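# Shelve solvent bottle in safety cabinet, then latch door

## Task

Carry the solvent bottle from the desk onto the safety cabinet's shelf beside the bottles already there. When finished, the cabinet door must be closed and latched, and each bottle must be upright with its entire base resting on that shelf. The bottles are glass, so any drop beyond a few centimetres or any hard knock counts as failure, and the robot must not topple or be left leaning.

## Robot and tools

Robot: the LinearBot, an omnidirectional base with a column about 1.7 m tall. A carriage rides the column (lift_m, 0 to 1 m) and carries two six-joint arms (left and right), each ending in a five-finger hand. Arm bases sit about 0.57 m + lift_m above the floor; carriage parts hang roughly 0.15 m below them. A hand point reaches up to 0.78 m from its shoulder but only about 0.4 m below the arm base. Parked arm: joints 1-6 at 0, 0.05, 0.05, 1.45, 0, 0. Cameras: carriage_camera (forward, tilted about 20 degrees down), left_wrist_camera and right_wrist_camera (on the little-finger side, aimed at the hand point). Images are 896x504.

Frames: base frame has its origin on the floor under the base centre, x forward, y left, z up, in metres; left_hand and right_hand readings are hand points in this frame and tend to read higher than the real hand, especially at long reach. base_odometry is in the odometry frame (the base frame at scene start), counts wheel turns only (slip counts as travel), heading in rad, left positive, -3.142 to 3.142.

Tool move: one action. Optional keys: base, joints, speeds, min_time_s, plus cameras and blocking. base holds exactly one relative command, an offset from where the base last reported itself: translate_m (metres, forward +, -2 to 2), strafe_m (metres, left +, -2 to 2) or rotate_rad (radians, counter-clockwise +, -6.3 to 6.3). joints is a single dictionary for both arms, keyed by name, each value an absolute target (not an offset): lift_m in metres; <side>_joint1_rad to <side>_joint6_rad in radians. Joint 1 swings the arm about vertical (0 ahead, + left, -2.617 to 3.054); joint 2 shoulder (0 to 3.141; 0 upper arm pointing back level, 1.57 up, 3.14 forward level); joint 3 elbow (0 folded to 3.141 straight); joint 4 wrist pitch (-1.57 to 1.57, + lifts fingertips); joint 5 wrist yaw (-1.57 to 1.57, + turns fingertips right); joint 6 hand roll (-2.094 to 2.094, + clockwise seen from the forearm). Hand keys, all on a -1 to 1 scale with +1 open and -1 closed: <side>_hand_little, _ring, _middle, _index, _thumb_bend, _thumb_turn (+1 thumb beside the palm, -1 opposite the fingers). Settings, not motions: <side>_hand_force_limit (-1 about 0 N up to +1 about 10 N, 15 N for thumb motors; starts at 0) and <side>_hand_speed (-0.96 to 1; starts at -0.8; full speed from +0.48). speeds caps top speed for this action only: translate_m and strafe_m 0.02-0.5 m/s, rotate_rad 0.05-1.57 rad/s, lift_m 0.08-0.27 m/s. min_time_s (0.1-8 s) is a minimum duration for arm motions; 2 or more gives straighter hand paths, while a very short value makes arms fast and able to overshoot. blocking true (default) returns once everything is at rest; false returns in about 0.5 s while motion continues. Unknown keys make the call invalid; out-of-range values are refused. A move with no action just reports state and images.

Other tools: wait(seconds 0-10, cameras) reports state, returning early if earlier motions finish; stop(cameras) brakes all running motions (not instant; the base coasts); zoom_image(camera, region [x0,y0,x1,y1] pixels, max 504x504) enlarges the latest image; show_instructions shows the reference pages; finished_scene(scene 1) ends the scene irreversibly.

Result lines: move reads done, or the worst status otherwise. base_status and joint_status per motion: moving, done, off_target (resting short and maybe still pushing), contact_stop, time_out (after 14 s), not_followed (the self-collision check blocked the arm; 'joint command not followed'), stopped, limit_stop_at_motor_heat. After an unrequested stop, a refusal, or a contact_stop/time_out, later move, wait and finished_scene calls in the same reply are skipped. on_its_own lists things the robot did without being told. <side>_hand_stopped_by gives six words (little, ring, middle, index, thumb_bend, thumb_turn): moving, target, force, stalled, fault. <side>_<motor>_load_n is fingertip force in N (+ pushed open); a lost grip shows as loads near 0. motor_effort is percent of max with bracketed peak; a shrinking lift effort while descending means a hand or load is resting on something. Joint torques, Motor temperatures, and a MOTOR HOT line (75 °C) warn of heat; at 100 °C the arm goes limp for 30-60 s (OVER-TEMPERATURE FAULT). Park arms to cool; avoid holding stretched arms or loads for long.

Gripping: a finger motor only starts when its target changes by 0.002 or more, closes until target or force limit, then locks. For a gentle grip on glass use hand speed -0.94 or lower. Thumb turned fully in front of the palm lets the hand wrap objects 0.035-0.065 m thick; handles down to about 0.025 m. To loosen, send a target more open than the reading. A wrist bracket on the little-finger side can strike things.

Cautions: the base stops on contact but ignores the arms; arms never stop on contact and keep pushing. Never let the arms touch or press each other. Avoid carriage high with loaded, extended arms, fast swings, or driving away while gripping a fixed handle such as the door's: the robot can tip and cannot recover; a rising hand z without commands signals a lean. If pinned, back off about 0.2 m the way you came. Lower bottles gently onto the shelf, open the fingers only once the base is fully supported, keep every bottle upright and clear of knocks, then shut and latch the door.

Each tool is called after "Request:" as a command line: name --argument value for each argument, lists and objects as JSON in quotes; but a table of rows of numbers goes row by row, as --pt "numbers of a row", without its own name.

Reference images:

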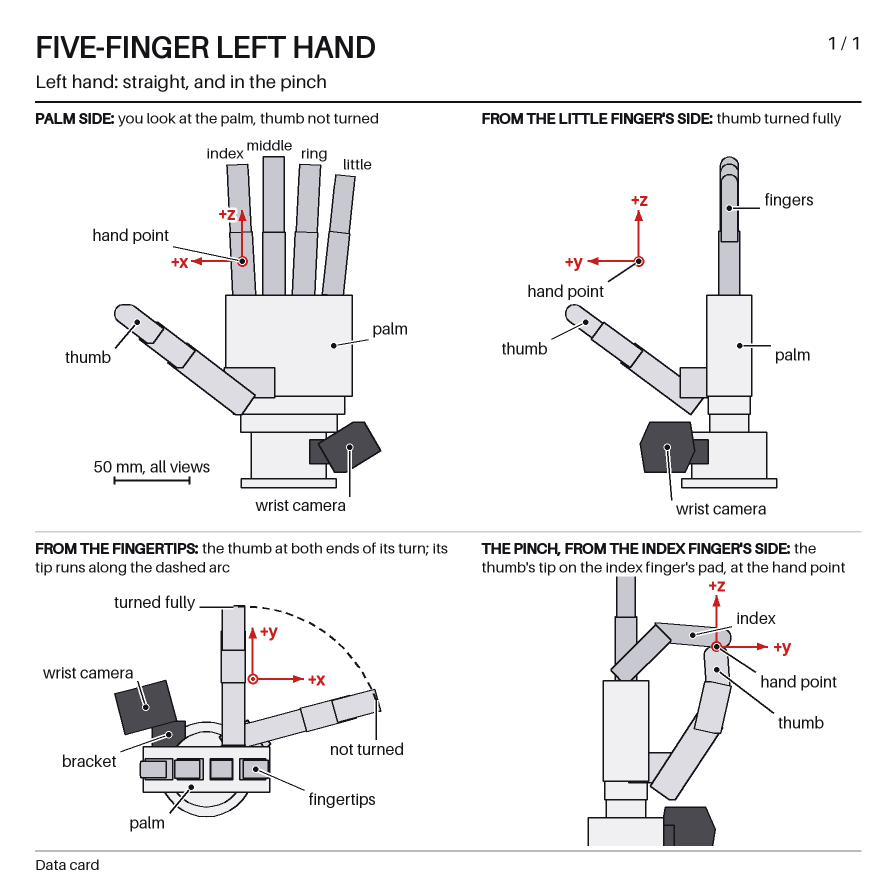

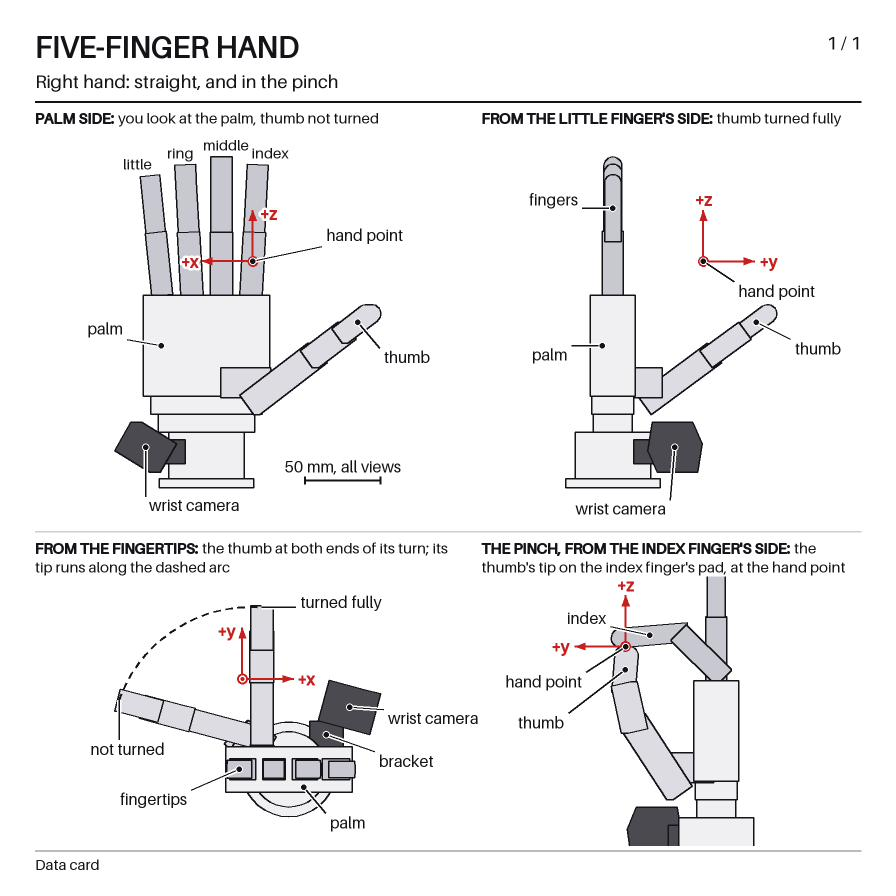

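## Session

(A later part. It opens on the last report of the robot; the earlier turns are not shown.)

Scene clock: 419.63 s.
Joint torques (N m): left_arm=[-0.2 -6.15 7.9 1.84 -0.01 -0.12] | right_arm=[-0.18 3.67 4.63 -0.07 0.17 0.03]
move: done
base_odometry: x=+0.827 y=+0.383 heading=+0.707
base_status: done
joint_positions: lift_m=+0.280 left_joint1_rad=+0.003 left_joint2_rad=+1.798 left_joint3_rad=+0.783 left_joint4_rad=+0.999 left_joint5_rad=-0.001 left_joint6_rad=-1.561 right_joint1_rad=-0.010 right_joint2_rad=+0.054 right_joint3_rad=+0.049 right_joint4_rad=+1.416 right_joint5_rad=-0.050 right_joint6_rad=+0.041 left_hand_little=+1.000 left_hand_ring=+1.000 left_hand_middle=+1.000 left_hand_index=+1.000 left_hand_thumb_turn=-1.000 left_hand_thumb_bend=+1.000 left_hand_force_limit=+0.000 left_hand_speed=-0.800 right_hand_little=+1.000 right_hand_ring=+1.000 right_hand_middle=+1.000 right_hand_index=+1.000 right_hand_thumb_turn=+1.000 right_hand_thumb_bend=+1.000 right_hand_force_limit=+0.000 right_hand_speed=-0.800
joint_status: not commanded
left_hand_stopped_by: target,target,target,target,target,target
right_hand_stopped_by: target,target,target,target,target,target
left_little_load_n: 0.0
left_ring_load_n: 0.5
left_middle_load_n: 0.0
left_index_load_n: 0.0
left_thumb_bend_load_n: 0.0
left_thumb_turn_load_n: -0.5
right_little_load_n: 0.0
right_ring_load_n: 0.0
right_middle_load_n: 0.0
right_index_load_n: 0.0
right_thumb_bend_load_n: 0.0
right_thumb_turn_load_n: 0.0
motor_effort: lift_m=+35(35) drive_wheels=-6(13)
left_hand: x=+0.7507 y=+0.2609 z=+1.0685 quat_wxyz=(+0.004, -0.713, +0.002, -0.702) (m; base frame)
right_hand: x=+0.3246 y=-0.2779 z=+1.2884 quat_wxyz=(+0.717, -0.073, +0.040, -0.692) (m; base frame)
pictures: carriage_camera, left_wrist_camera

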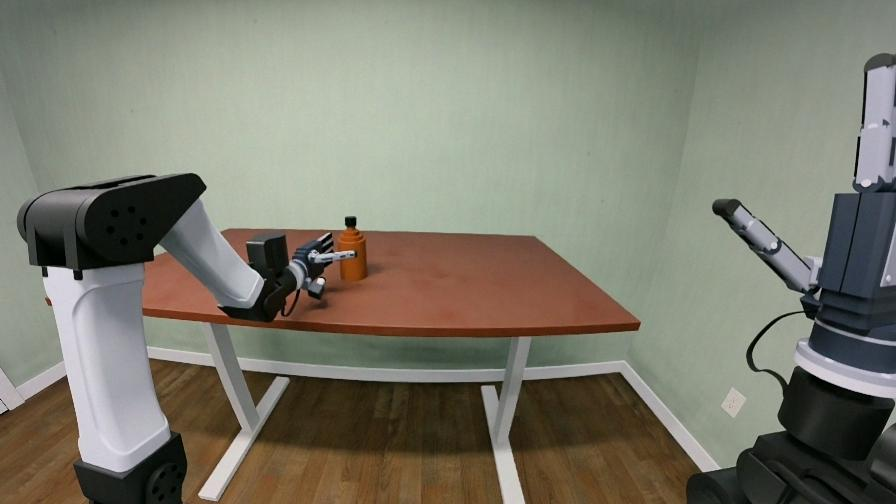

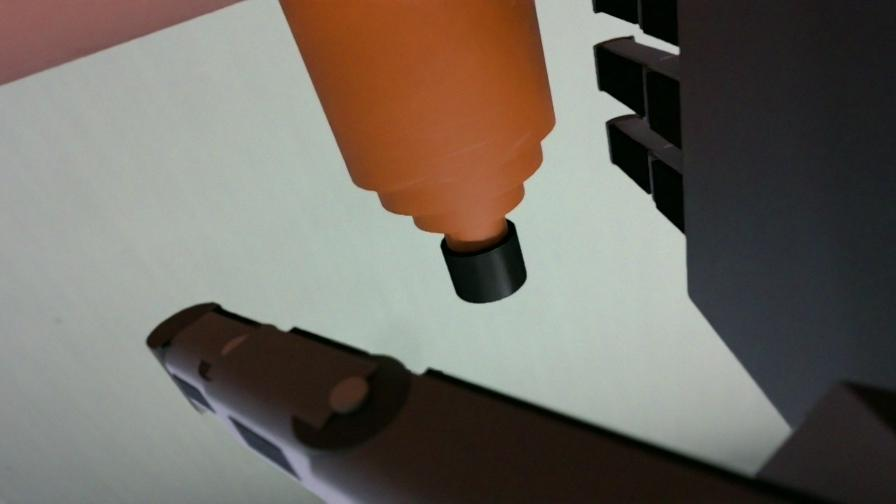

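Request:
move --base '{"translate_m": 0.025}' --joints '{"lift_m": 0.27}' --speeds '{"translate_m": 0.03}' --cameras '["carriage_camera", "left_wrist_camera"]'

Scene clock: 430.97 s.
Joint torques (N m): left_arm=[-0.2 -6.54 7.9 1.88 -0.01 -0.12] | right_arm=[-0.24 3.63 4.68 -0.05 0.16 0.02]
move: done
base_odometry: x=+0.846 y=+0.399 heading=+0.706
base_status: done
joint_positions: lift_m=+0.270 left_joint1_rad=+0.003 left_joint2_rad=+1.801 left_joint3_rad=+0.783 left_joint4_rad=+0.996 left_joint5_rad=-0.001 left_joint6_rad=-1.561 right_joint1_rad=-0.010 right_joint2_rad=+0.054 right_joint3_rad=+0.049 right_joint4_rad=+1.415 right_joint5_rad=-0.050 right_joint6_rad=+0.041 left_hand_little=+1.000 left_hand_ring=+1.000 left_hand_middle=+1.000 left_hand_index=+1.000 left_hand_thumb_turn=-1.000 left_hand_thumb_bend=+1.000 left_hand_force_limit=+0.000 left_hand_speed=-0.800 right_hand_little=+1.000 right_hand_ring=+1.000 right_hand_middle=+1.000 right_hand_index=+1.000 right_hand_thumb_turn=+1.000 right_hand_thumb_bend=+1.000 right_hand_force_limit=+0.000 right_hand_speed=-0.800
joint_status: all done
left_hand_stopped_by: target,target,target,target,target,target
right_hand_stopped_by: target,target,target,target,target,target
left_little_load_n: 0.0
left_ring_load_n: 0.0
left_middle_load_n: 0.0
left_index_load_n: 0.0
left_thumb_bend_load_n: 0.0
left_thumb_turn_load_n: 0.0
right_little_load_n: 0.0
right_ring_load_n: 0.0
right_middle_load_n: 0.0
right_index_load_n: 0.0
right_thumb_bend_load_n: 0.0
right_thumb_turn_load_n: 0.0
motor_effort: lift_m=+35(35) drive_wheels=-5(16)
left_hand: x=+0.7511 y=+0.2609 z=+1.0559 quat_wxyz=(+0.004, -0.715, +0.002, -0.699) (m; base frame)
right_hand: x=+0.3249 y=-0.2779 z=+1.2784 quat_wxyz=(+0.717, -0.073, +0.041, -0.692) (m; base frame)
pictures: carriage_camera, left_wrist_camera

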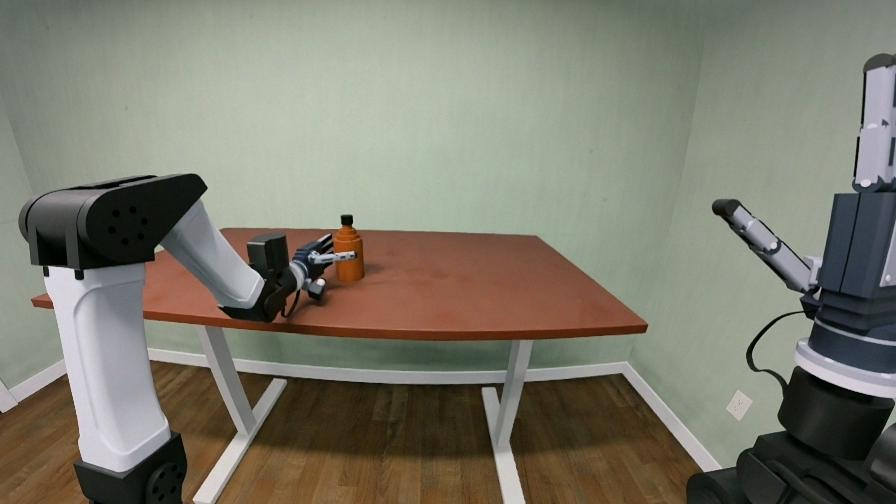

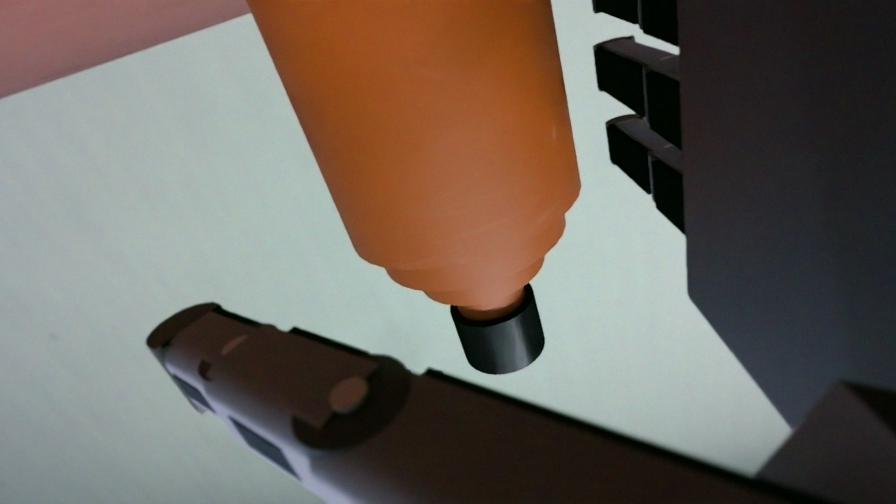

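Request:
move --base '{"strafe_m": -0.008}' --speeds '{"strafe_m": 0.02}' --joints '{"left_hand_speed": -0.9, "left_hand_force_limit": -0.6, "left_hand_little": -0.3, "left_hand_ring": -0.3, "left_hand_middle": -0.3, "left_hand_index": -0.3}' --cameras '["left_wrist_camera"]'

Scene clock: 444.10 s.
Joint torques (N m): left_arm=[-0.18 -6.46 7.88 1.87 0.19 -0.11] | right_arm=[-0.25 3.67 4.62 -0.03 0.16 0.03]
move: off_target
base_odometry: x=+0.851 y=+0.393 heading=+0.707
base_status: done
joint_positions: lift_m=+0.270 left_joint1_rad=+0.003 left_joint2_rad=+1.801 left_joint3_rad=+0.783 left_joint4_rad=+0.996 left_joint5_rad=-0.022 left_joint6_rad=-1.564 right_joint1_rad=-0.010 right_joint2_rad=+0.054 right_joint3_rad=+0.049 right_joint4_rad=+1.415 right_joint5_rad=-0.051 right_joint6_rad=+0.041 left_hand_little=-0.300 left_hand_ring=+0.004 left_hand_middle=+0.080 left_hand_index=+0.014 left_hand_thumb_turn=-1.000 left_hand_thumb_bend=+1.000 left_hand_force_limit=-0.600 left_hand_speed=-0.900 right_hand_little=+1.000 right_hand_ring=+1.000 right_hand_middle=+1.000 right_hand_index=+1.000 right_hand_thumb_turn=+1.000 right_hand_thumb_bend=+1.000 right_hand_force_limit=+0.000 right_hand_speed=-0.800
joint_status: left_hand_ring off_target (ended at +0.004, target -0.300); left_hand_middle off_target (ended at +0.080, target -0.300); left_hand_index off_target (ended at +0.014, target -0.300); the others done
left_hand_stopped_by: target,force,force,force,target,target
right_hand_stopped_by: target,target,target,target,target,target
left_little_load_n: 0.0
left_ring_load_n: 2.0
left_middle_load_n: 2.0
left_index_load_n: 0.0
left_thumb_bend_load_n: 0.5
left_thumb_turn_load_n: 0.0
right_little_load_n: 0.0
right_ring_load_n: 0.0
right_middle_load_n: 0.0
right_index_load_n: 0.0
right_thumb_bend_load_n: 0.0
right_thumb_turn_load_n: 0.0
motor_effort: lift_m=+34(35) drive_wheels=+4(8)
left_hand: x=+0.7524 y=+0.2651 z=+1.0561 quat_wxyz=(+0.011, -0.715, -0.006, -0.699) (m; base frame)
right_hand: x=+0.3250 y=-0.2778 z=+1.2783 quat_wxyz=(+0.717, -0.074, +0.041, -0.692) (m; base frame)
pictures: left_wrist_camera

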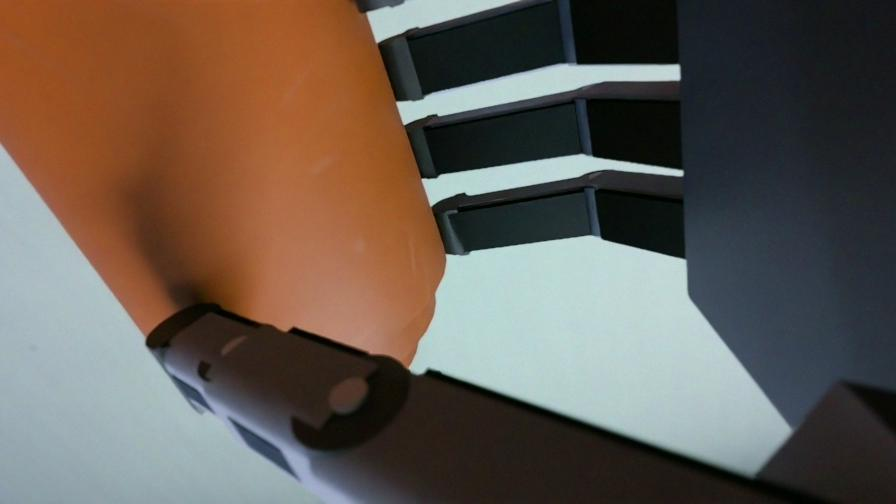

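Request:
move --cameras '["carriage_camera", "left_wrist_camera"]'

Request:
zoom_image --camera "carriage_camera" --region '[260, 180, 420, 310]'

Scene clock: 451.60 s.
Joint torques (N m): left_arm=[-0.18 -6.45 7.88 1.87 0.19 -0.11] | right_arm=[-0.21 3.59 4.63 -0.02 0.18 0.01]
Motor temperatures (°C): left_arm=[29 36 33 38 26 26] | right_arm=[28 31 33 30 28 27]
base_odometry: x=+0.851 y=+0.393 heading=+0.707
base_status: done
joint_positions: lift_m=+0.270 left_joint1_rad=+0.003 left_joint2_rad=+1.801 left_joint3_rad=+0.783 left_joint4_rad=+0.996 left_joint5_rad=-0.022 left_joint6_rad=-1.564 right_joint1_rad=-0.010 right_joint2_rad=+0.054 right_joint3_rad=+0.049 right_joint4_rad=+1.415 right_joint5_rad=-0.051 right_joint6_rad=+0.041 left_hand_little=-0.300 left_hand_ring=+0.004 left_hand_middle=+0.080 left_hand_index=+0.014 left_hand_thumb_turn=-1.000 left_hand_thumb_bend=+1.000 left_hand_force_limit=-0.600 left_hand_speed=-0.900 right_hand_little=+1.000 right_hand_ring=+1.000 right_hand_middle=+1.000 right_hand_index=+1.000 right_hand_thumb_turn=+1.000 right_hand_thumb_bend=+1.000 right_hand_force_limit=+0.000 right_hand_speed=-0.800
joint_status: left_hand_ring off_target (ended at +0.004, target -0.300); left_hand_middle off_target (ended at +0.080, target -0.300); left_hand_index off_target (ended at +0.014, target -0.300); the others done
left_hand_stopped_by: target,force,force,force,target,target
right_hand_stopped_by: target,target,target,target,target,target
left_little_load_n: 0.0
left_ring_load_n: 2.0
left_middle_load_n: 1.5
left_index_load_n: 0.5
left_thumb_bend_load_n: 0.5
left_thumb_turn_load_n: 0.0
right_little_load_n: 0.0
right_ring_load_n: 0.0
right_middle_load_n: 0.0
right_index_load_n: 0.0
right_thumb_bend_load_n: 0.0
right_thumb_turn_load_n: 0.0
motor_effort: lift_m=+34(35) drive_wheels=+4(8)
left_hand: x=+0.7524 y=+0.2651 z=+1.0561 quat_wxyz=(+0.011, -0.715, -0.006, -0.699) (m; base frame)
right_hand: x=+0.3250 y=-0.2778 z=+1.2783 quat_wxyz=(+0.717, -0.074, +0.041, -0.692) (m; base frame)
pictures: carriage_camera, left_wrist_camera

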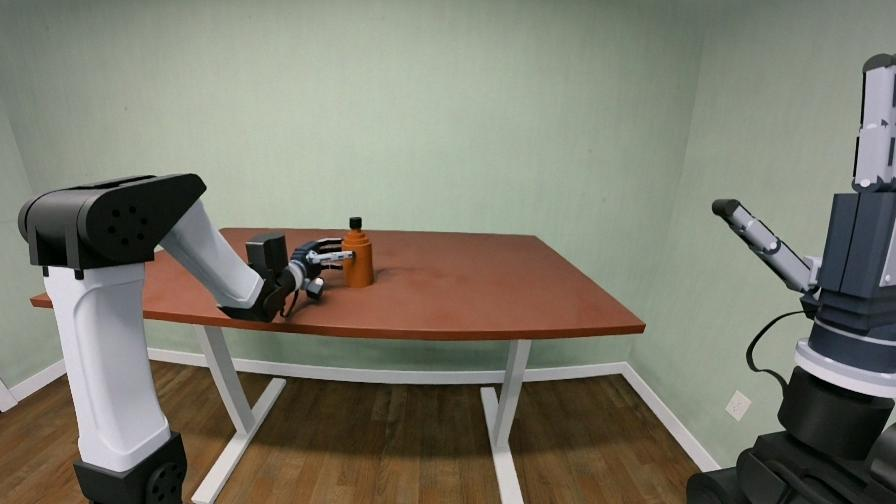

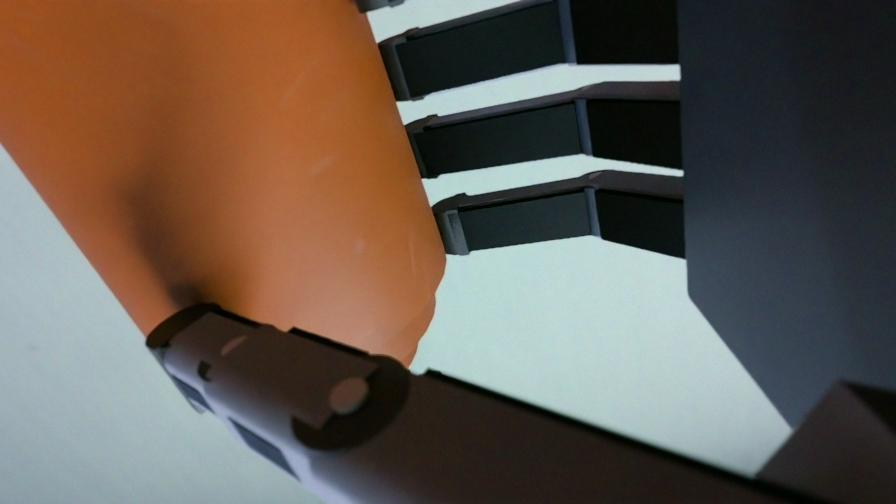

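Scaled by 3.150 from the camera's 896x504 image, which has a finer 1280x720 frame.

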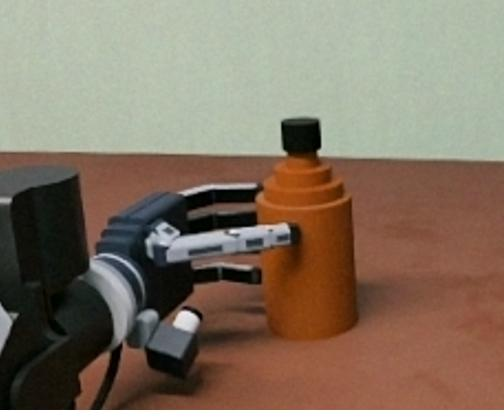

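Request:
move --joints '{"left_hand_speed": -0.7, "left_hand_little": 1, "left_hand_ring": 1, "left_hand_middle": 1, "left_hand_index": 1}' --cameras '["left_wrist_camera"]'

Scene clock: 459.37 s.
Joint torques (N m): left_arm=[-0.2 -6.46 7.88 1.88 0.08 -0.1] | right_arm=[-0.28 3.59 4.6 -0.05 0.17 0.02]
move: done
base_odometry: x=+0.851 y=+0.393 heading=+0.707
base_status: not commanded
joint_positions: lift_m=+0.270 left_joint1_rad=+0.003 left_joint2_rad=+1.801 left_joint3_rad=+0.783 left_joint4_rad=+0.996 left_joint5_rad=-0.010 left_joint6_rad=-1.564 right_joint1_rad=-0.010 right_joint2_rad=+0.054 right_joint3_rad=+0.049 right_joint4_rad=+1.415 right_joint5_rad=-0.051 right_joint6_rad=+0.041 left_hand_little=+1.000 left_hand_ring=+1.000 left_hand_middle=+1.000 left_hand_index=+1.000 left_hand_thumb_turn=-1.000 left_hand_thumb_bend=+1.000 left_hand_force_limit=-0.600 left_hand_speed=-0.700 right_hand_little=+1.000 right_hand_ring=+1.000 right_hand_middle=+1.000 right_hand_index=+1.000 right_hand_thumb_turn=+1.000 right_hand_thumb_bend=+1.000 right_hand_force_limit=+0.000 right_hand_speed=-0.800
joint_status: all done
left_hand_stopped_by: target,target,target,target,target,target
right_hand_stopped_by: target,target,target,target,target,target
left_little_load_n: 0.0
left_ring_load_n: 0.0
left_middle_load_n: 0.0
left_index_load_n: 0.0
left_thumb_bend_load_n: 0.0
left_thumb_turn_load_n: 0.0
right_little_load_n: 0.0
right_ring_load_n: 0.0
right_middle_load_n: 0.0
right_index_load_n: 0.0
right_thumb_bend_load_n: 0.0
right_thumb_turn_load_n: 0.0
motor_effort: lift_m=+34(35) drive_wheels=+4(5)
left_hand: x=+0.7517 y=+0.2627 z=+1.0561 quat_wxyz=(+0.007, -0.715, -0.002, -0.699) (m; base frame)
right_hand: x=+0.3250 y=-0.2778 z=+1.2783 quat_wxyz=(+0.717, -0.074, +0.041, -0.692) (m; base frame)
pictures: left_wrist_camera

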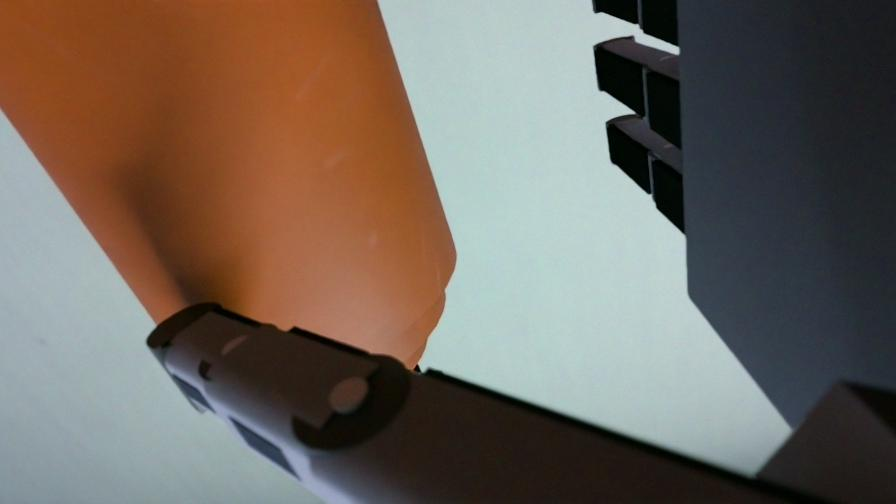

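Request:
move --base '{"translate_m": -0.06}' --speeds '{"translate_m": 0.06}' --cameras '["carriage_camera", "left_wrist_camera"]'

Request:
zoom_image --camera "carriage_camera" --region '[260, 180, 420, 310]'

Scene clock: 470.53 s.
Joint torques (N m): left_arm=[-0.18 -6.43 7.86 1.88 0.08 -0.1] | right_arm=[-0.23 3.64 4.63 -0.07 0.15 0.03]
move: done
base_odometry: x=+0.805 y=+0.354 heading=+0.707
base_status: done
joint_positions: lift_m=+0.270 left_joint1_rad=+0.003 left_joint2_rad=+1.801 left_joint3_rad=+0.783 left_joint4_rad=+0.996 left_joint5_rad=-0.010 left_joint6_rad=-1.564 right_joint1_rad=-0.010 right_joint2_rad=+0.054 right_joint3_rad=+0.049 right_joint4_rad=+1.415 right_joint5_rad=-0.051 right_joint6_rad=+0.041 left_hand_little=+1.000 left_hand_ring=+1.000 left_hand_middle=+1.000 left_hand_index=+1.000 left_hand_thumb_turn=-1.000 left_hand_thumb_bend=+1.000 left_hand_force_limit=-0.600 left_hand_speed=-0.700 right_hand_little=+1.000 right_hand_ring=+1.000 right_hand_middle=+1.000 right_hand_index=+1.000 right_hand_thumb_turn=+1.000 right_hand_thumb_bend=+1.000 right_hand_force_limit=+0.000 right_hand_speed=-0.800
joint_status: not commanded
left_hand_stopped_by: target,target,target,target,target,target
right_hand_stopped_by: target,target,target,target,target,target
left_little_load_n: 0.0
left_ring_load_n: 0.0
left_middle_load_n: 0.0
left_index_load_n: 0.0
left_thumb_bend_load_n: 0.0
left_thumb_turn_load_n: 0.0
right_little_load_n: 0.0
right_ring_load_n: 0.0
right_middle_load_n: 0.0
right_index_load_n: 0.0
right_thumb_bend_load_n: 0.0
right_thumb_turn_load_n: 0.0
motor_effort: lift_m=+34(34) drive_wheels=+0(16)
left_hand: x=+0.7517 y=+0.2627 z=+1.0561 quat_wxyz=(+0.007, -0.715, -0.002, -0.699) (m; base frame)
right_hand: x=+0.3250 y=-0.2778 z=+1.2783 quat_wxyz=(+0.717, -0.074, +0.041, -0.692) (m; base frame)
pictures: carriage_camera, left_wrist_camera

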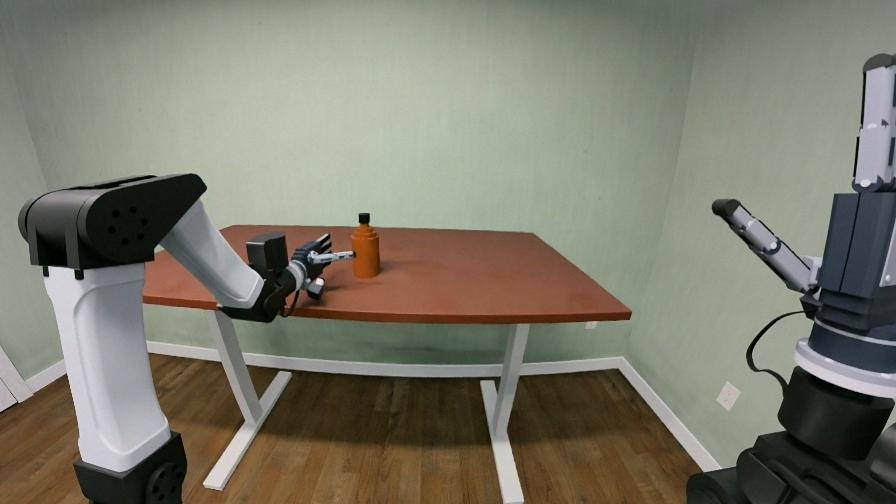

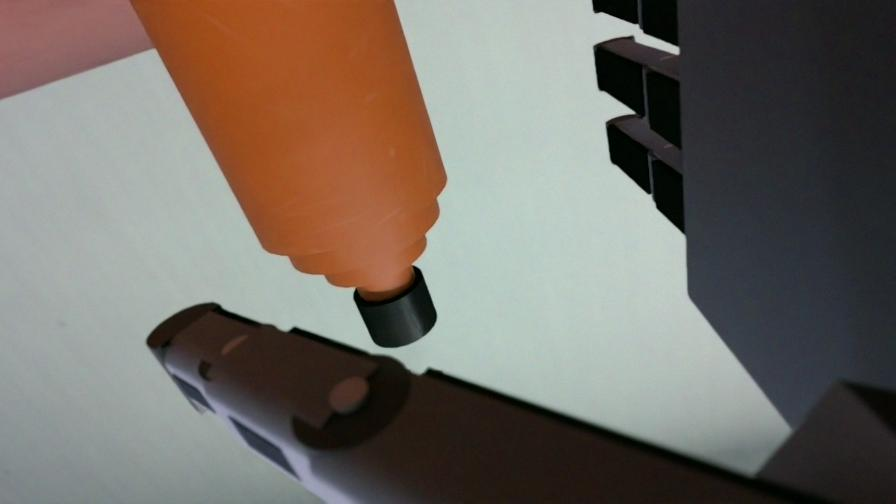

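Scaled by 3.150 from the camera's 896x504 image, which has a finer 1280x720 frame.

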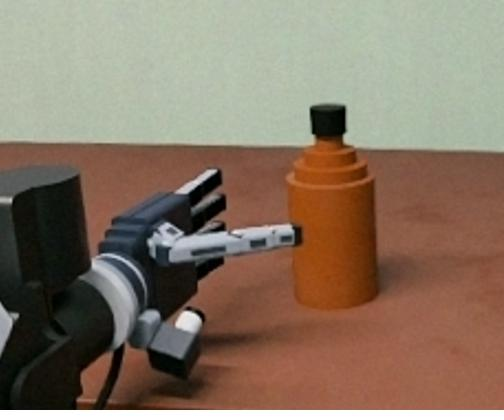

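Request:
move --base '{"strafe_m": -0.046}' --speeds '{"strafe_m": 0.05}'

Request:
move --base '{"translate_m": 0.05}' --speeds '{"translate_m": 0.05}' --cameras '["carriage_camera", "left_wrist_camera"]'

Request:
zoom_image --camera "carriage_camera" --region '[260, 180, 420, 310]'

Scene clock: 514.67 s.
Joint torques (N m): left_arm=[-0.09 -6.5 7.9 1.88 0.04 -0.1] | right_arm=[-0.23 3.64 4.59 -0.05 0.16 0]
move: done
base_odometry: x=+0.835 y=+0.319 heading=+0.707
base_status: done
joint_positions: lift_m=+0.270 left_joint1_rad=+0.002 left_joint2_rad=+1.801 left_joint3_rad=+0.783 left_joint4_rad=+0.996 left_joint5_rad=-0.006 left_joint6_rad=-1.564 right_joint1_rad=-0.010 right_joint2_rad=+0.054 right_joint3_rad=+0.049 right_joint4_rad=+1.415 right_joint5_rad=-0.051 right_joint6_rad=+0.041 left_hand_little=+1.000 left_hand_ring=+1.000 left_hand_middle=+1.000 left_hand_index=+1.000 left_hand_thumb_turn=-1.000 left_hand_thumb_bend=+1.000 left_hand_force_limit=-0.600 left_hand_speed=-0.700 right_hand_little=+1.000 right_hand_ring=+1.000 right_hand_middle=+1.000 right_hand_index=+1.000 right_hand_thumb_turn=+1.000 right_hand_thumb_bend=+1.000 right_hand_force_limit=+0.000 right_hand_speed=-0.800
joint_status: not commanded
left_hand_stopped_by: target,target,target,target,target,target
right_hand_stopped_by: target,target,target,target,target,target
left_little_load_n: 0.0
left_ring_load_n: 0.0
left_middle_load_n: 0.0
left_index_load_n: 0.0
left_thumb_bend_load_n: 0.0
left_thumb_turn_load_n: 0.0
right_little_load_n: 0.0
right_ring_load_n: 0.0
right_middle_load_n: 0.0
right_index_load_n: 0.0
right_thumb_bend_load_n: 0.0
right_thumb_turn_load_n: 0.0
motor_effort: lift_m=+34(35) drive_wheels=-4(10)
left_hand: x=+0.7514 y=+0.2616 z=+1.0561 quat_wxyz=(+0.005, -0.715, +0.000, -0.699) (m; base frame)
right_hand: x=+0.3250 y=-0.2778 z=+1.2783 quat_wxyz=(+0.717, -0.074, +0.041, -0.692) (m; base frame)
pictures: none

Scene clock: 516.17 s.
Joint torques (N m): left_arm=[-0.12 -6.54 7.88 1.88 0.04 -0.1] | right_arm=[-0.24 3.69 4.56 -0.07 0.18 0.02]
move: done
base_odometry: x=+0.873 y=+0.351 heading=+0.706
base_status: done
joint_positions: lift_m=+0.270 left_joint1_rad=+0.002 left_joint2_rad=+1.801 left_joint3_rad=+0.783 left_joint4_rad=+0.996 left_joint5_rad=-0.006 left_joint6_rad=-1.564 right_joint1_rad=-0.010 right_joint2_rad=+0.054 right_joint3_rad=+0.049 right_joint4_rad=+1.416 right_joint5_rad=-0.051 right_joint6_rad=+0.041 left_hand_little=+1.000 left_hand_ring=+1.000 left_hand_middle=+1.000 left_hand_index=+1.000 left_hand_thumb_turn=-1.000 left_hand_thumb_bend=+1.000 left_hand_force_limit=-0.600 left_hand_speed=-0.700 right_hand_little=+1.000 right_hand_ring=+1.000 right_hand_middle=+1.000 right_hand_index=+1.000 right_hand_thumb_turn=+1.000 right_hand_thumb_bend=+1.000 right_hand_force_limit=+0.000 right_hand_speed=-0.800
joint_status: not commanded
left_hand_stopped_by: target,target,target,target,target,target
right_hand_stopped_by: target,target,target,target,target,target
left_little_load_n: 0.0
left_ring_load_n: 0.0
left_middle_load_n: 0.0
left_index_load_n: 0.0
left_thumb_bend_load_n: 0.0
left_thumb_turn_load_n: 0.0
right_little_load_n: 0.0
right_ring_load_n: 0.0
right_middle_load_n: 0.0
right_index_load_n: 0.0
right_thumb_bend_load_n: 0.0
right_thumb_turn_load_n: 0.0
motor_effort: lift_m=+34(35) drive_wheels=-7(10)
left_hand: x=+0.7514 y=+0.2616 z=+1.0562 quat_wxyz=(+0.005, -0.715, +0.000, -0.699) (m; base frame)
right_hand: x=+0.3246 y=-0.2778 z=+1.2785 quat_wxyz=(+0.717, -0.073, +0.040, -0.692) (m; base frame)
pictures: carriage_camera, left_wrist_camera

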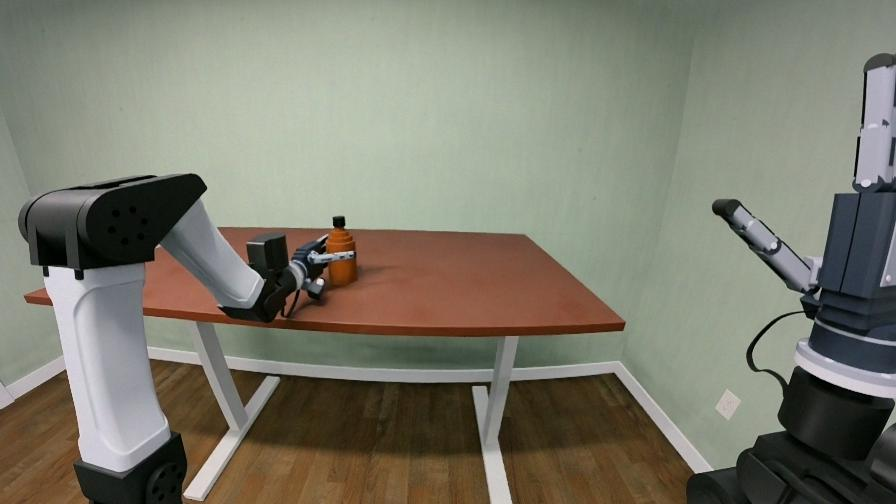

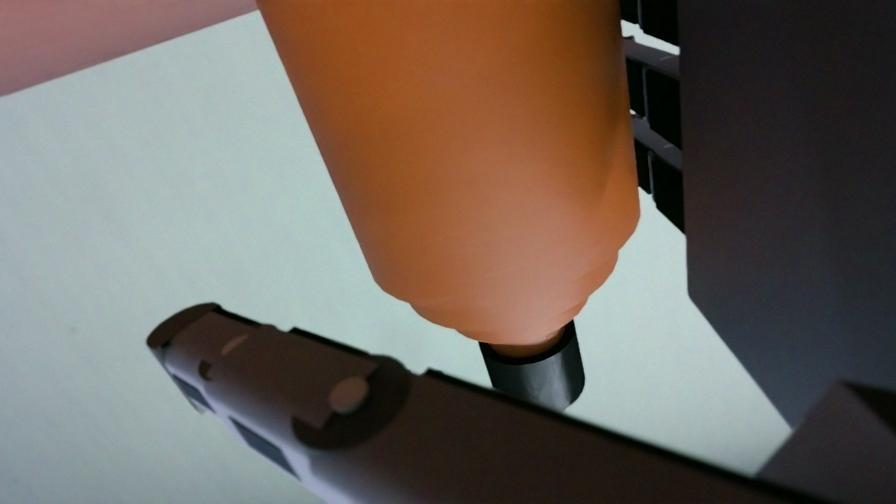

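Scaled by 3.150 from the camera's 896x504 image, which has a finer 1280x720 frame.

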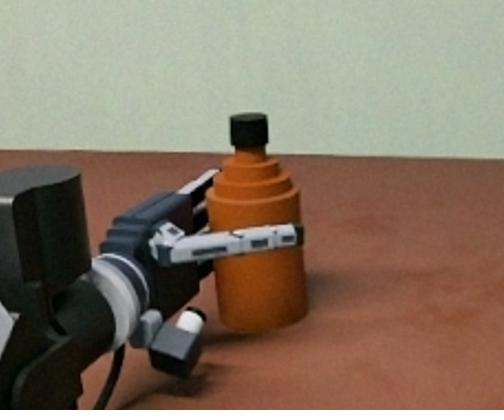

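Request:
move --base '{"translate_m": 0.012}' --speeds '{"translate_m": 0.02}' --cameras '["carriage_camera", "left_wrist_camera"]'

Request:
zoom_image --camera "carriage_camera" --region '[260, 180, 420, 310]'

Scene clock: 523.17 s.
Joint torques (N m): left_arm=[-0.03 -6.58 7.94 1.87 0.04 -0.1] | right_arm=[-0.23 3.66 4.59 -0.07 0.18 0.01]
move: done
base_odometry: x=+0.883 y=+0.359 heading=+0.706
base_status: done
joint_positions: lift_m=+0.270 left_joint1_rad=+0.002 left_joint2_rad=+1.801 left_joint3_rad=+0.783 left_joint4_rad=+0.996 left_joint5_rad=-0.006 left_joint6_rad=-1.564 right_joint1_rad=-0.010 right_joint2_rad=+0.054 right_joint3_rad=+0.049 right_joint4_rad=+1.415 right_joint5_rad=-0.051 right_joint6_rad=+0.041 left_hand_little=+1.000 left_hand_ring=+1.000 left_hand_middle=+1.000 left_hand_index=+1.000 left_hand_thumb_turn=-1.000 left_hand_thumb_bend=+1.000 left_hand_force_limit=-0.600 left_hand_speed=-0.700 right_hand_little=+1.000 right_hand_ring=+1.000 right_hand_middle=+1.000 right_hand_index=+1.000 right_hand_thumb_turn=+1.000 right_hand_thumb_bend=+1.000 right_hand_force_limit=+0.000 right_hand_speed=-0.800
joint_status: not commanded
left_hand_stopped_by: target,target,target,target,target,target
right_hand_stopped_by: target,target,target,target,target,target
left_little_load_n: 0.0
left_ring_load_n: 0.0
left_middle_load_n: 0.0
left_index_load_n: 0.0
left_thumb_bend_load_n: 0.0
left_thumb_turn_load_n: 0.0
right_little_load_n: 0.0
right_ring_load_n: 0.0
right_middle_load_n: 0.0
right_index_load_n: 0.0
right_thumb_bend_load_n: 0.0
right_thumb_turn_load_n: 0.0
motor_effort: lift_m=+35(35) drive_wheels=-6(12)
left_hand: x=+0.7514 y=+0.2616 z=+1.0562 quat_wxyz=(+0.005, -0.715, +0.000, -0.699) (m; base frame)
right_hand: x=+0.3248 y=-0.2778 z=+1.2784 quat_wxyz=(+0.717, -0.073, +0.040, -0.692) (m; base frame)
pictures: carriage_camera, left_wrist_camera

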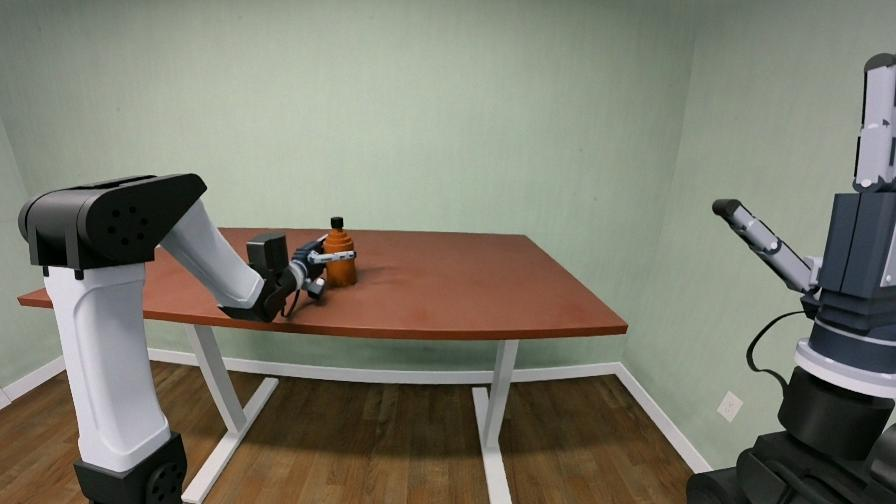

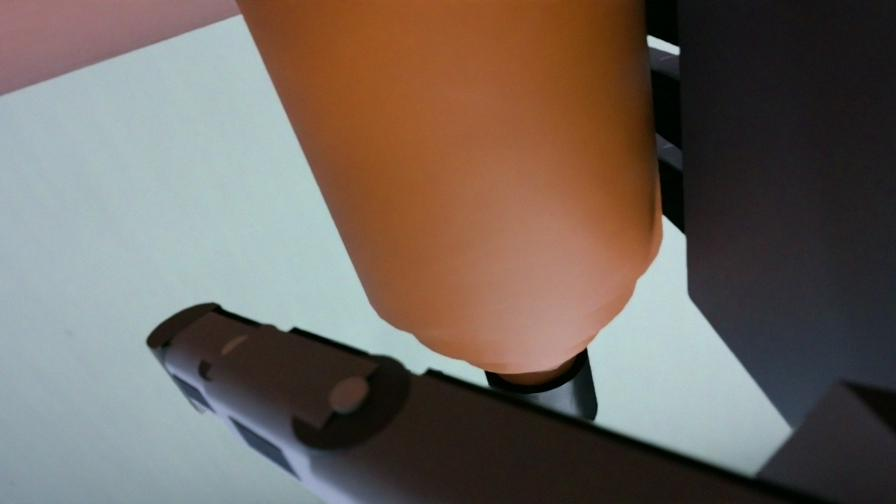

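Scaled by 3.150 from the camera's 896x504 image, which has a finer 1280x720 frame.

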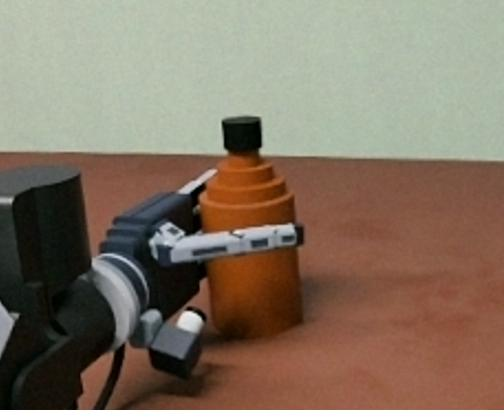

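Request:
move --joints '{"left_hand_speed": -0.85, "left_hand_force_limit": -0.8, "left_hand_thumb_bend": 0.2}' --cameras '["carriage_camera", "left_wrist_camera"]'

Request:
zoom_image --camera "carriage_camera" --region '[260, 180, 420, 310]'

Scene clock: 529.97 s.
Joint torques (N m): left_arm=[-0.12 -6.48 7.88 1.87 0.04 -0.1] | right_arm=[-0.25 3.67 4.62 -0.04 0.19 -0.01]
move: off_target
base_odometry: x=+0.883 y=+0.359 heading=+0.706
base_status: not commanded
joint_positions: lift_m=+0.270 left_joint1_rad=+0.002 left_joint2_rad=+1.801 left_joint3_rad=+0.783 left_joint4_rad=+0.996 left_joint5_rad=-0.005 left_joint6_rad=-1.564 right_joint1_rad=-0.010 right_joint2_rad=+0.054 right_joint3_rad=+0.049 right_joint4_rad=+1.415 right_joint5_rad=-0.051 right_joint6_rad=+0.041 left_hand_little=+1.000 left_hand_ring=+1.000 left_hand_middle=+1.000 left_hand_index=+1.000 left_hand_thumb_turn=-1.000 left_hand_thumb_bend=+0.451 left_hand_force_limit=-0.800 left_hand_speed=-0.850 right_hand_little=+1.000 right_hand_ring=+1.000 right_hand_middle=+1.000 right_hand_index=+1.000 right_hand_thumb_turn=+1.000 right_hand_thumb_bend=+1.000 right_hand_force_limit=+0.000 right_hand_speed=-0.800
joint_status: left_hand_thumb_bend off_target (ended at +0.451, target +0.200); the others done
left_hand_stopped_by: target,target,target,target,force,target
right_hand_stopped_by: target,target,target,target,target,target
left_little_load_n: 0.0
left_ring_load_n: 0.0
left_middle_load_n: 0.0
left_index_load_n: 0.0
left_thumb_bend_load_n: 3.5
left_thumb_turn_load_n: 0.0
right_little_load_n: 0.0
right_ring_load_n: 0.0
right_middle_load_n: 0.0
right_index_load_n: 0.0
right_thumb_bend_load_n: 0.0
right_thumb_turn_load_n: 0.0
motor_effort: lift_m=+34(35) drive_wheels=-6(7)
left_hand: x=+0.7514 y=+0.2615 z=+1.0562 quat_wxyz=(+0.005, -0.715, +0.000, -0.699) (m; base frame)
right_hand: x=+0.3249 y=-0.2778 z=+1.2784 quat_wxyz=(+0.717, -0.073, +0.041, -0.692) (m; base frame)
pictures: carriage_camera, left_wrist_camera

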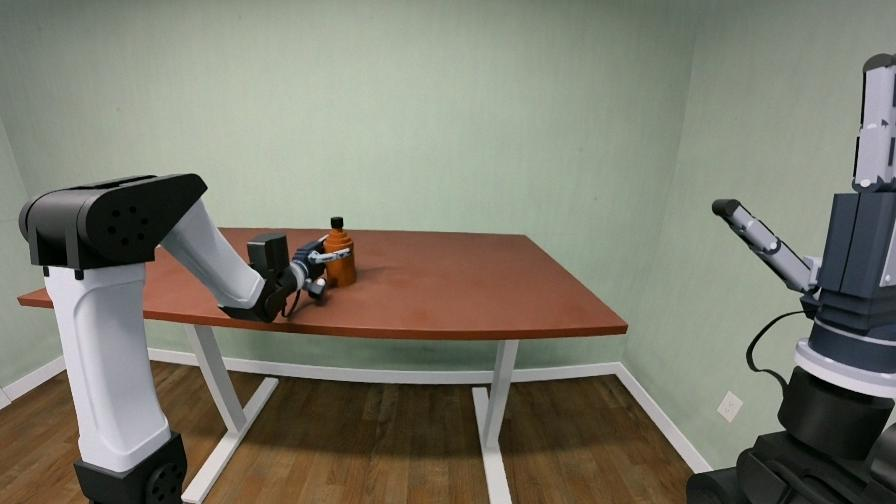

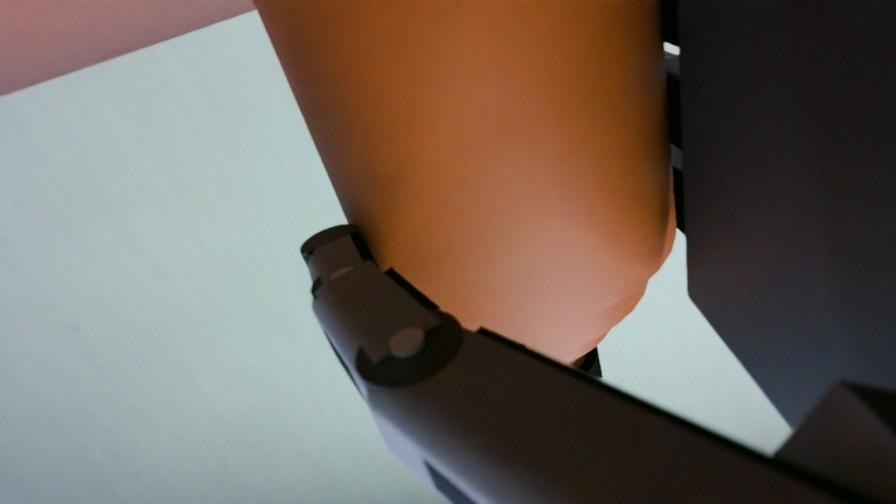

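Scaled by 3.150 from the camera's 896x504 image, which has a finer 1280x720 frame.

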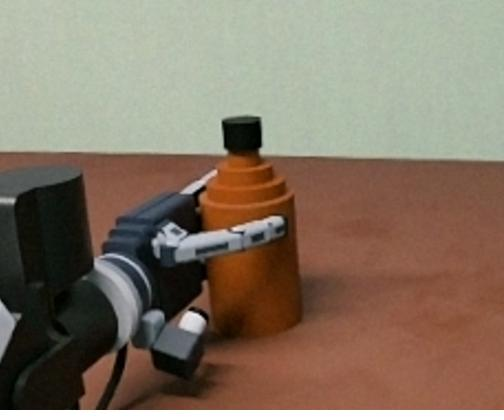

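Request:
move --joints '{"left_hand_speed": -0.88, "left_hand_force_limit": -0.6, "left_hand_little": -0.9, "left_hand_ring": -0.9, "left_hand_middle": -0.9, "left_hand_index": -0.9}' --cameras '["carriage_camera", "left_wrist_camera"]'

Request:
zoom_image --camera "carriage_camera" --region '[260, 180, 420, 310]'

Scene clock: 538.90 s.
Joint torques (N m): left_arm=[-0.12 -6.46 7.9 1.87 0.04 -0.13] | right_arm=[-0.2 3.66 4.59 -0.04 0.16 0.03]
move: off_target
base_odometry: x=+0.883 y=+0.359 heading=+0.706
base_status: not commanded
joint_positions: lift_m=+0.270 left_joint1_rad=+0.002 left_joint2_rad=+1.801 left_joint3_rad=+0.783 left_joint4_rad=+0.996 left_joint5_rad=-0.005 left_joint6_rad=-1.560 right_joint1_rad=-0.010 right_joint2_rad=+0.054 right_joint3_rad=+0.049 right_joint4_rad=+1.415 right_joint5_rad=-0.051 right_joint6_rad=+0.041 left_hand_little=+0.868 left_hand_ring=+0.890 left_hand_middle=+0.912 left_hand_index=+0.935 left_hand_thumb_turn=-1.000 left_hand_thumb_bend=+0.453 left_hand_force_limit=-0.600 left_hand_speed=-0.880 right_hand_little=+1.000 right_hand_ring=+1.000 right_hand_middle=+1.000 right_hand_index=+1.000 right_hand_thumb_turn=+1.000 right_hand_thumb_bend=+1.000 right_hand_force_limit=+0.000 right_hand_speed=-0.800
joint_status: left_hand_little off_target (ended at +0.868, target -0.900); left_hand_ring off_target (ended at +0.890, target -0.900); left_hand_middle off_target (ended at +0.912, target -0.900); left_hand_index off_target (ended at +0.935, target -0.900); the others done
left_hand_stopped_by: force,force,force,force,force,target
right_hand_stopped_by: target,target,target,target,target,target
left_little_load_n: 2.5
left_ring_load_n: 1.0
left_middle_load_n: 0.5
left_index_load_n: 0.0
left_thumb_bend_load_n: 15.5
left_thumb_turn_load_n: 3.0
right_little_load_n: 0.0
right_ring_load_n: 0.0
right_middle_load_n: 0.0
right_index_load_n: 0.0
right_thumb_bend_load_n: 0.0
right_thumb_turn_load_n: 0.5
motor_effort: lift_m=+34(35) drive_wheels=-6(6)
left_hand: x=+0.7514 y=+0.2614 z=+1.0560 quat_wxyz=(+0.006, -0.715, +0.001, -0.699) (m; base frame)
right_hand: x=+0.3249 y=-0.2778 z=+1.2784 quat_wxyz=(+0.717, -0.073, +0.041, -0.692) (m; base frame)
pictures: carriage_camera, left_wrist_camera

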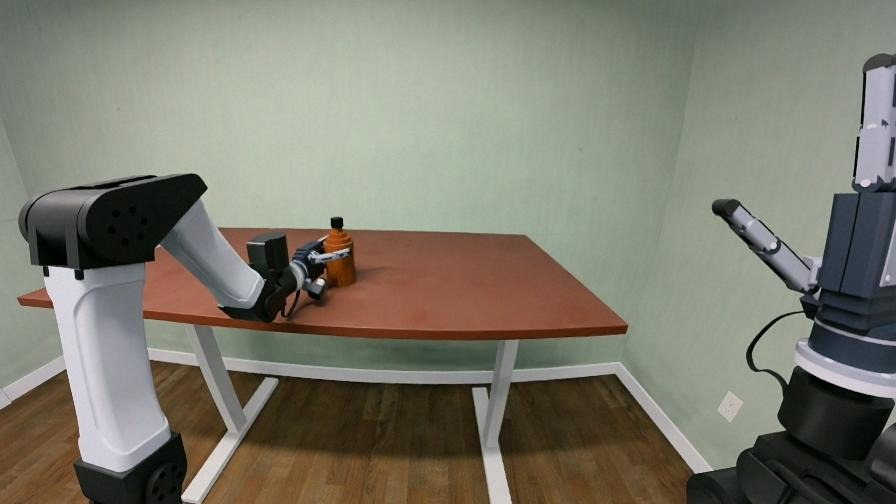

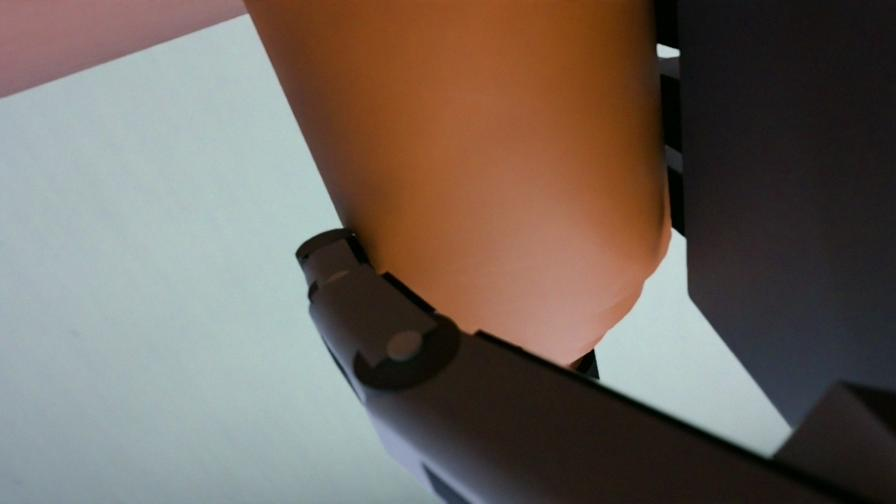

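Scaled by 3.150 from the camera's 896x504 image, which has a finer 1280x720 frame.

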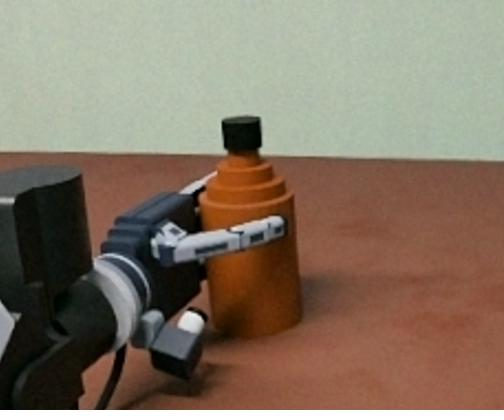

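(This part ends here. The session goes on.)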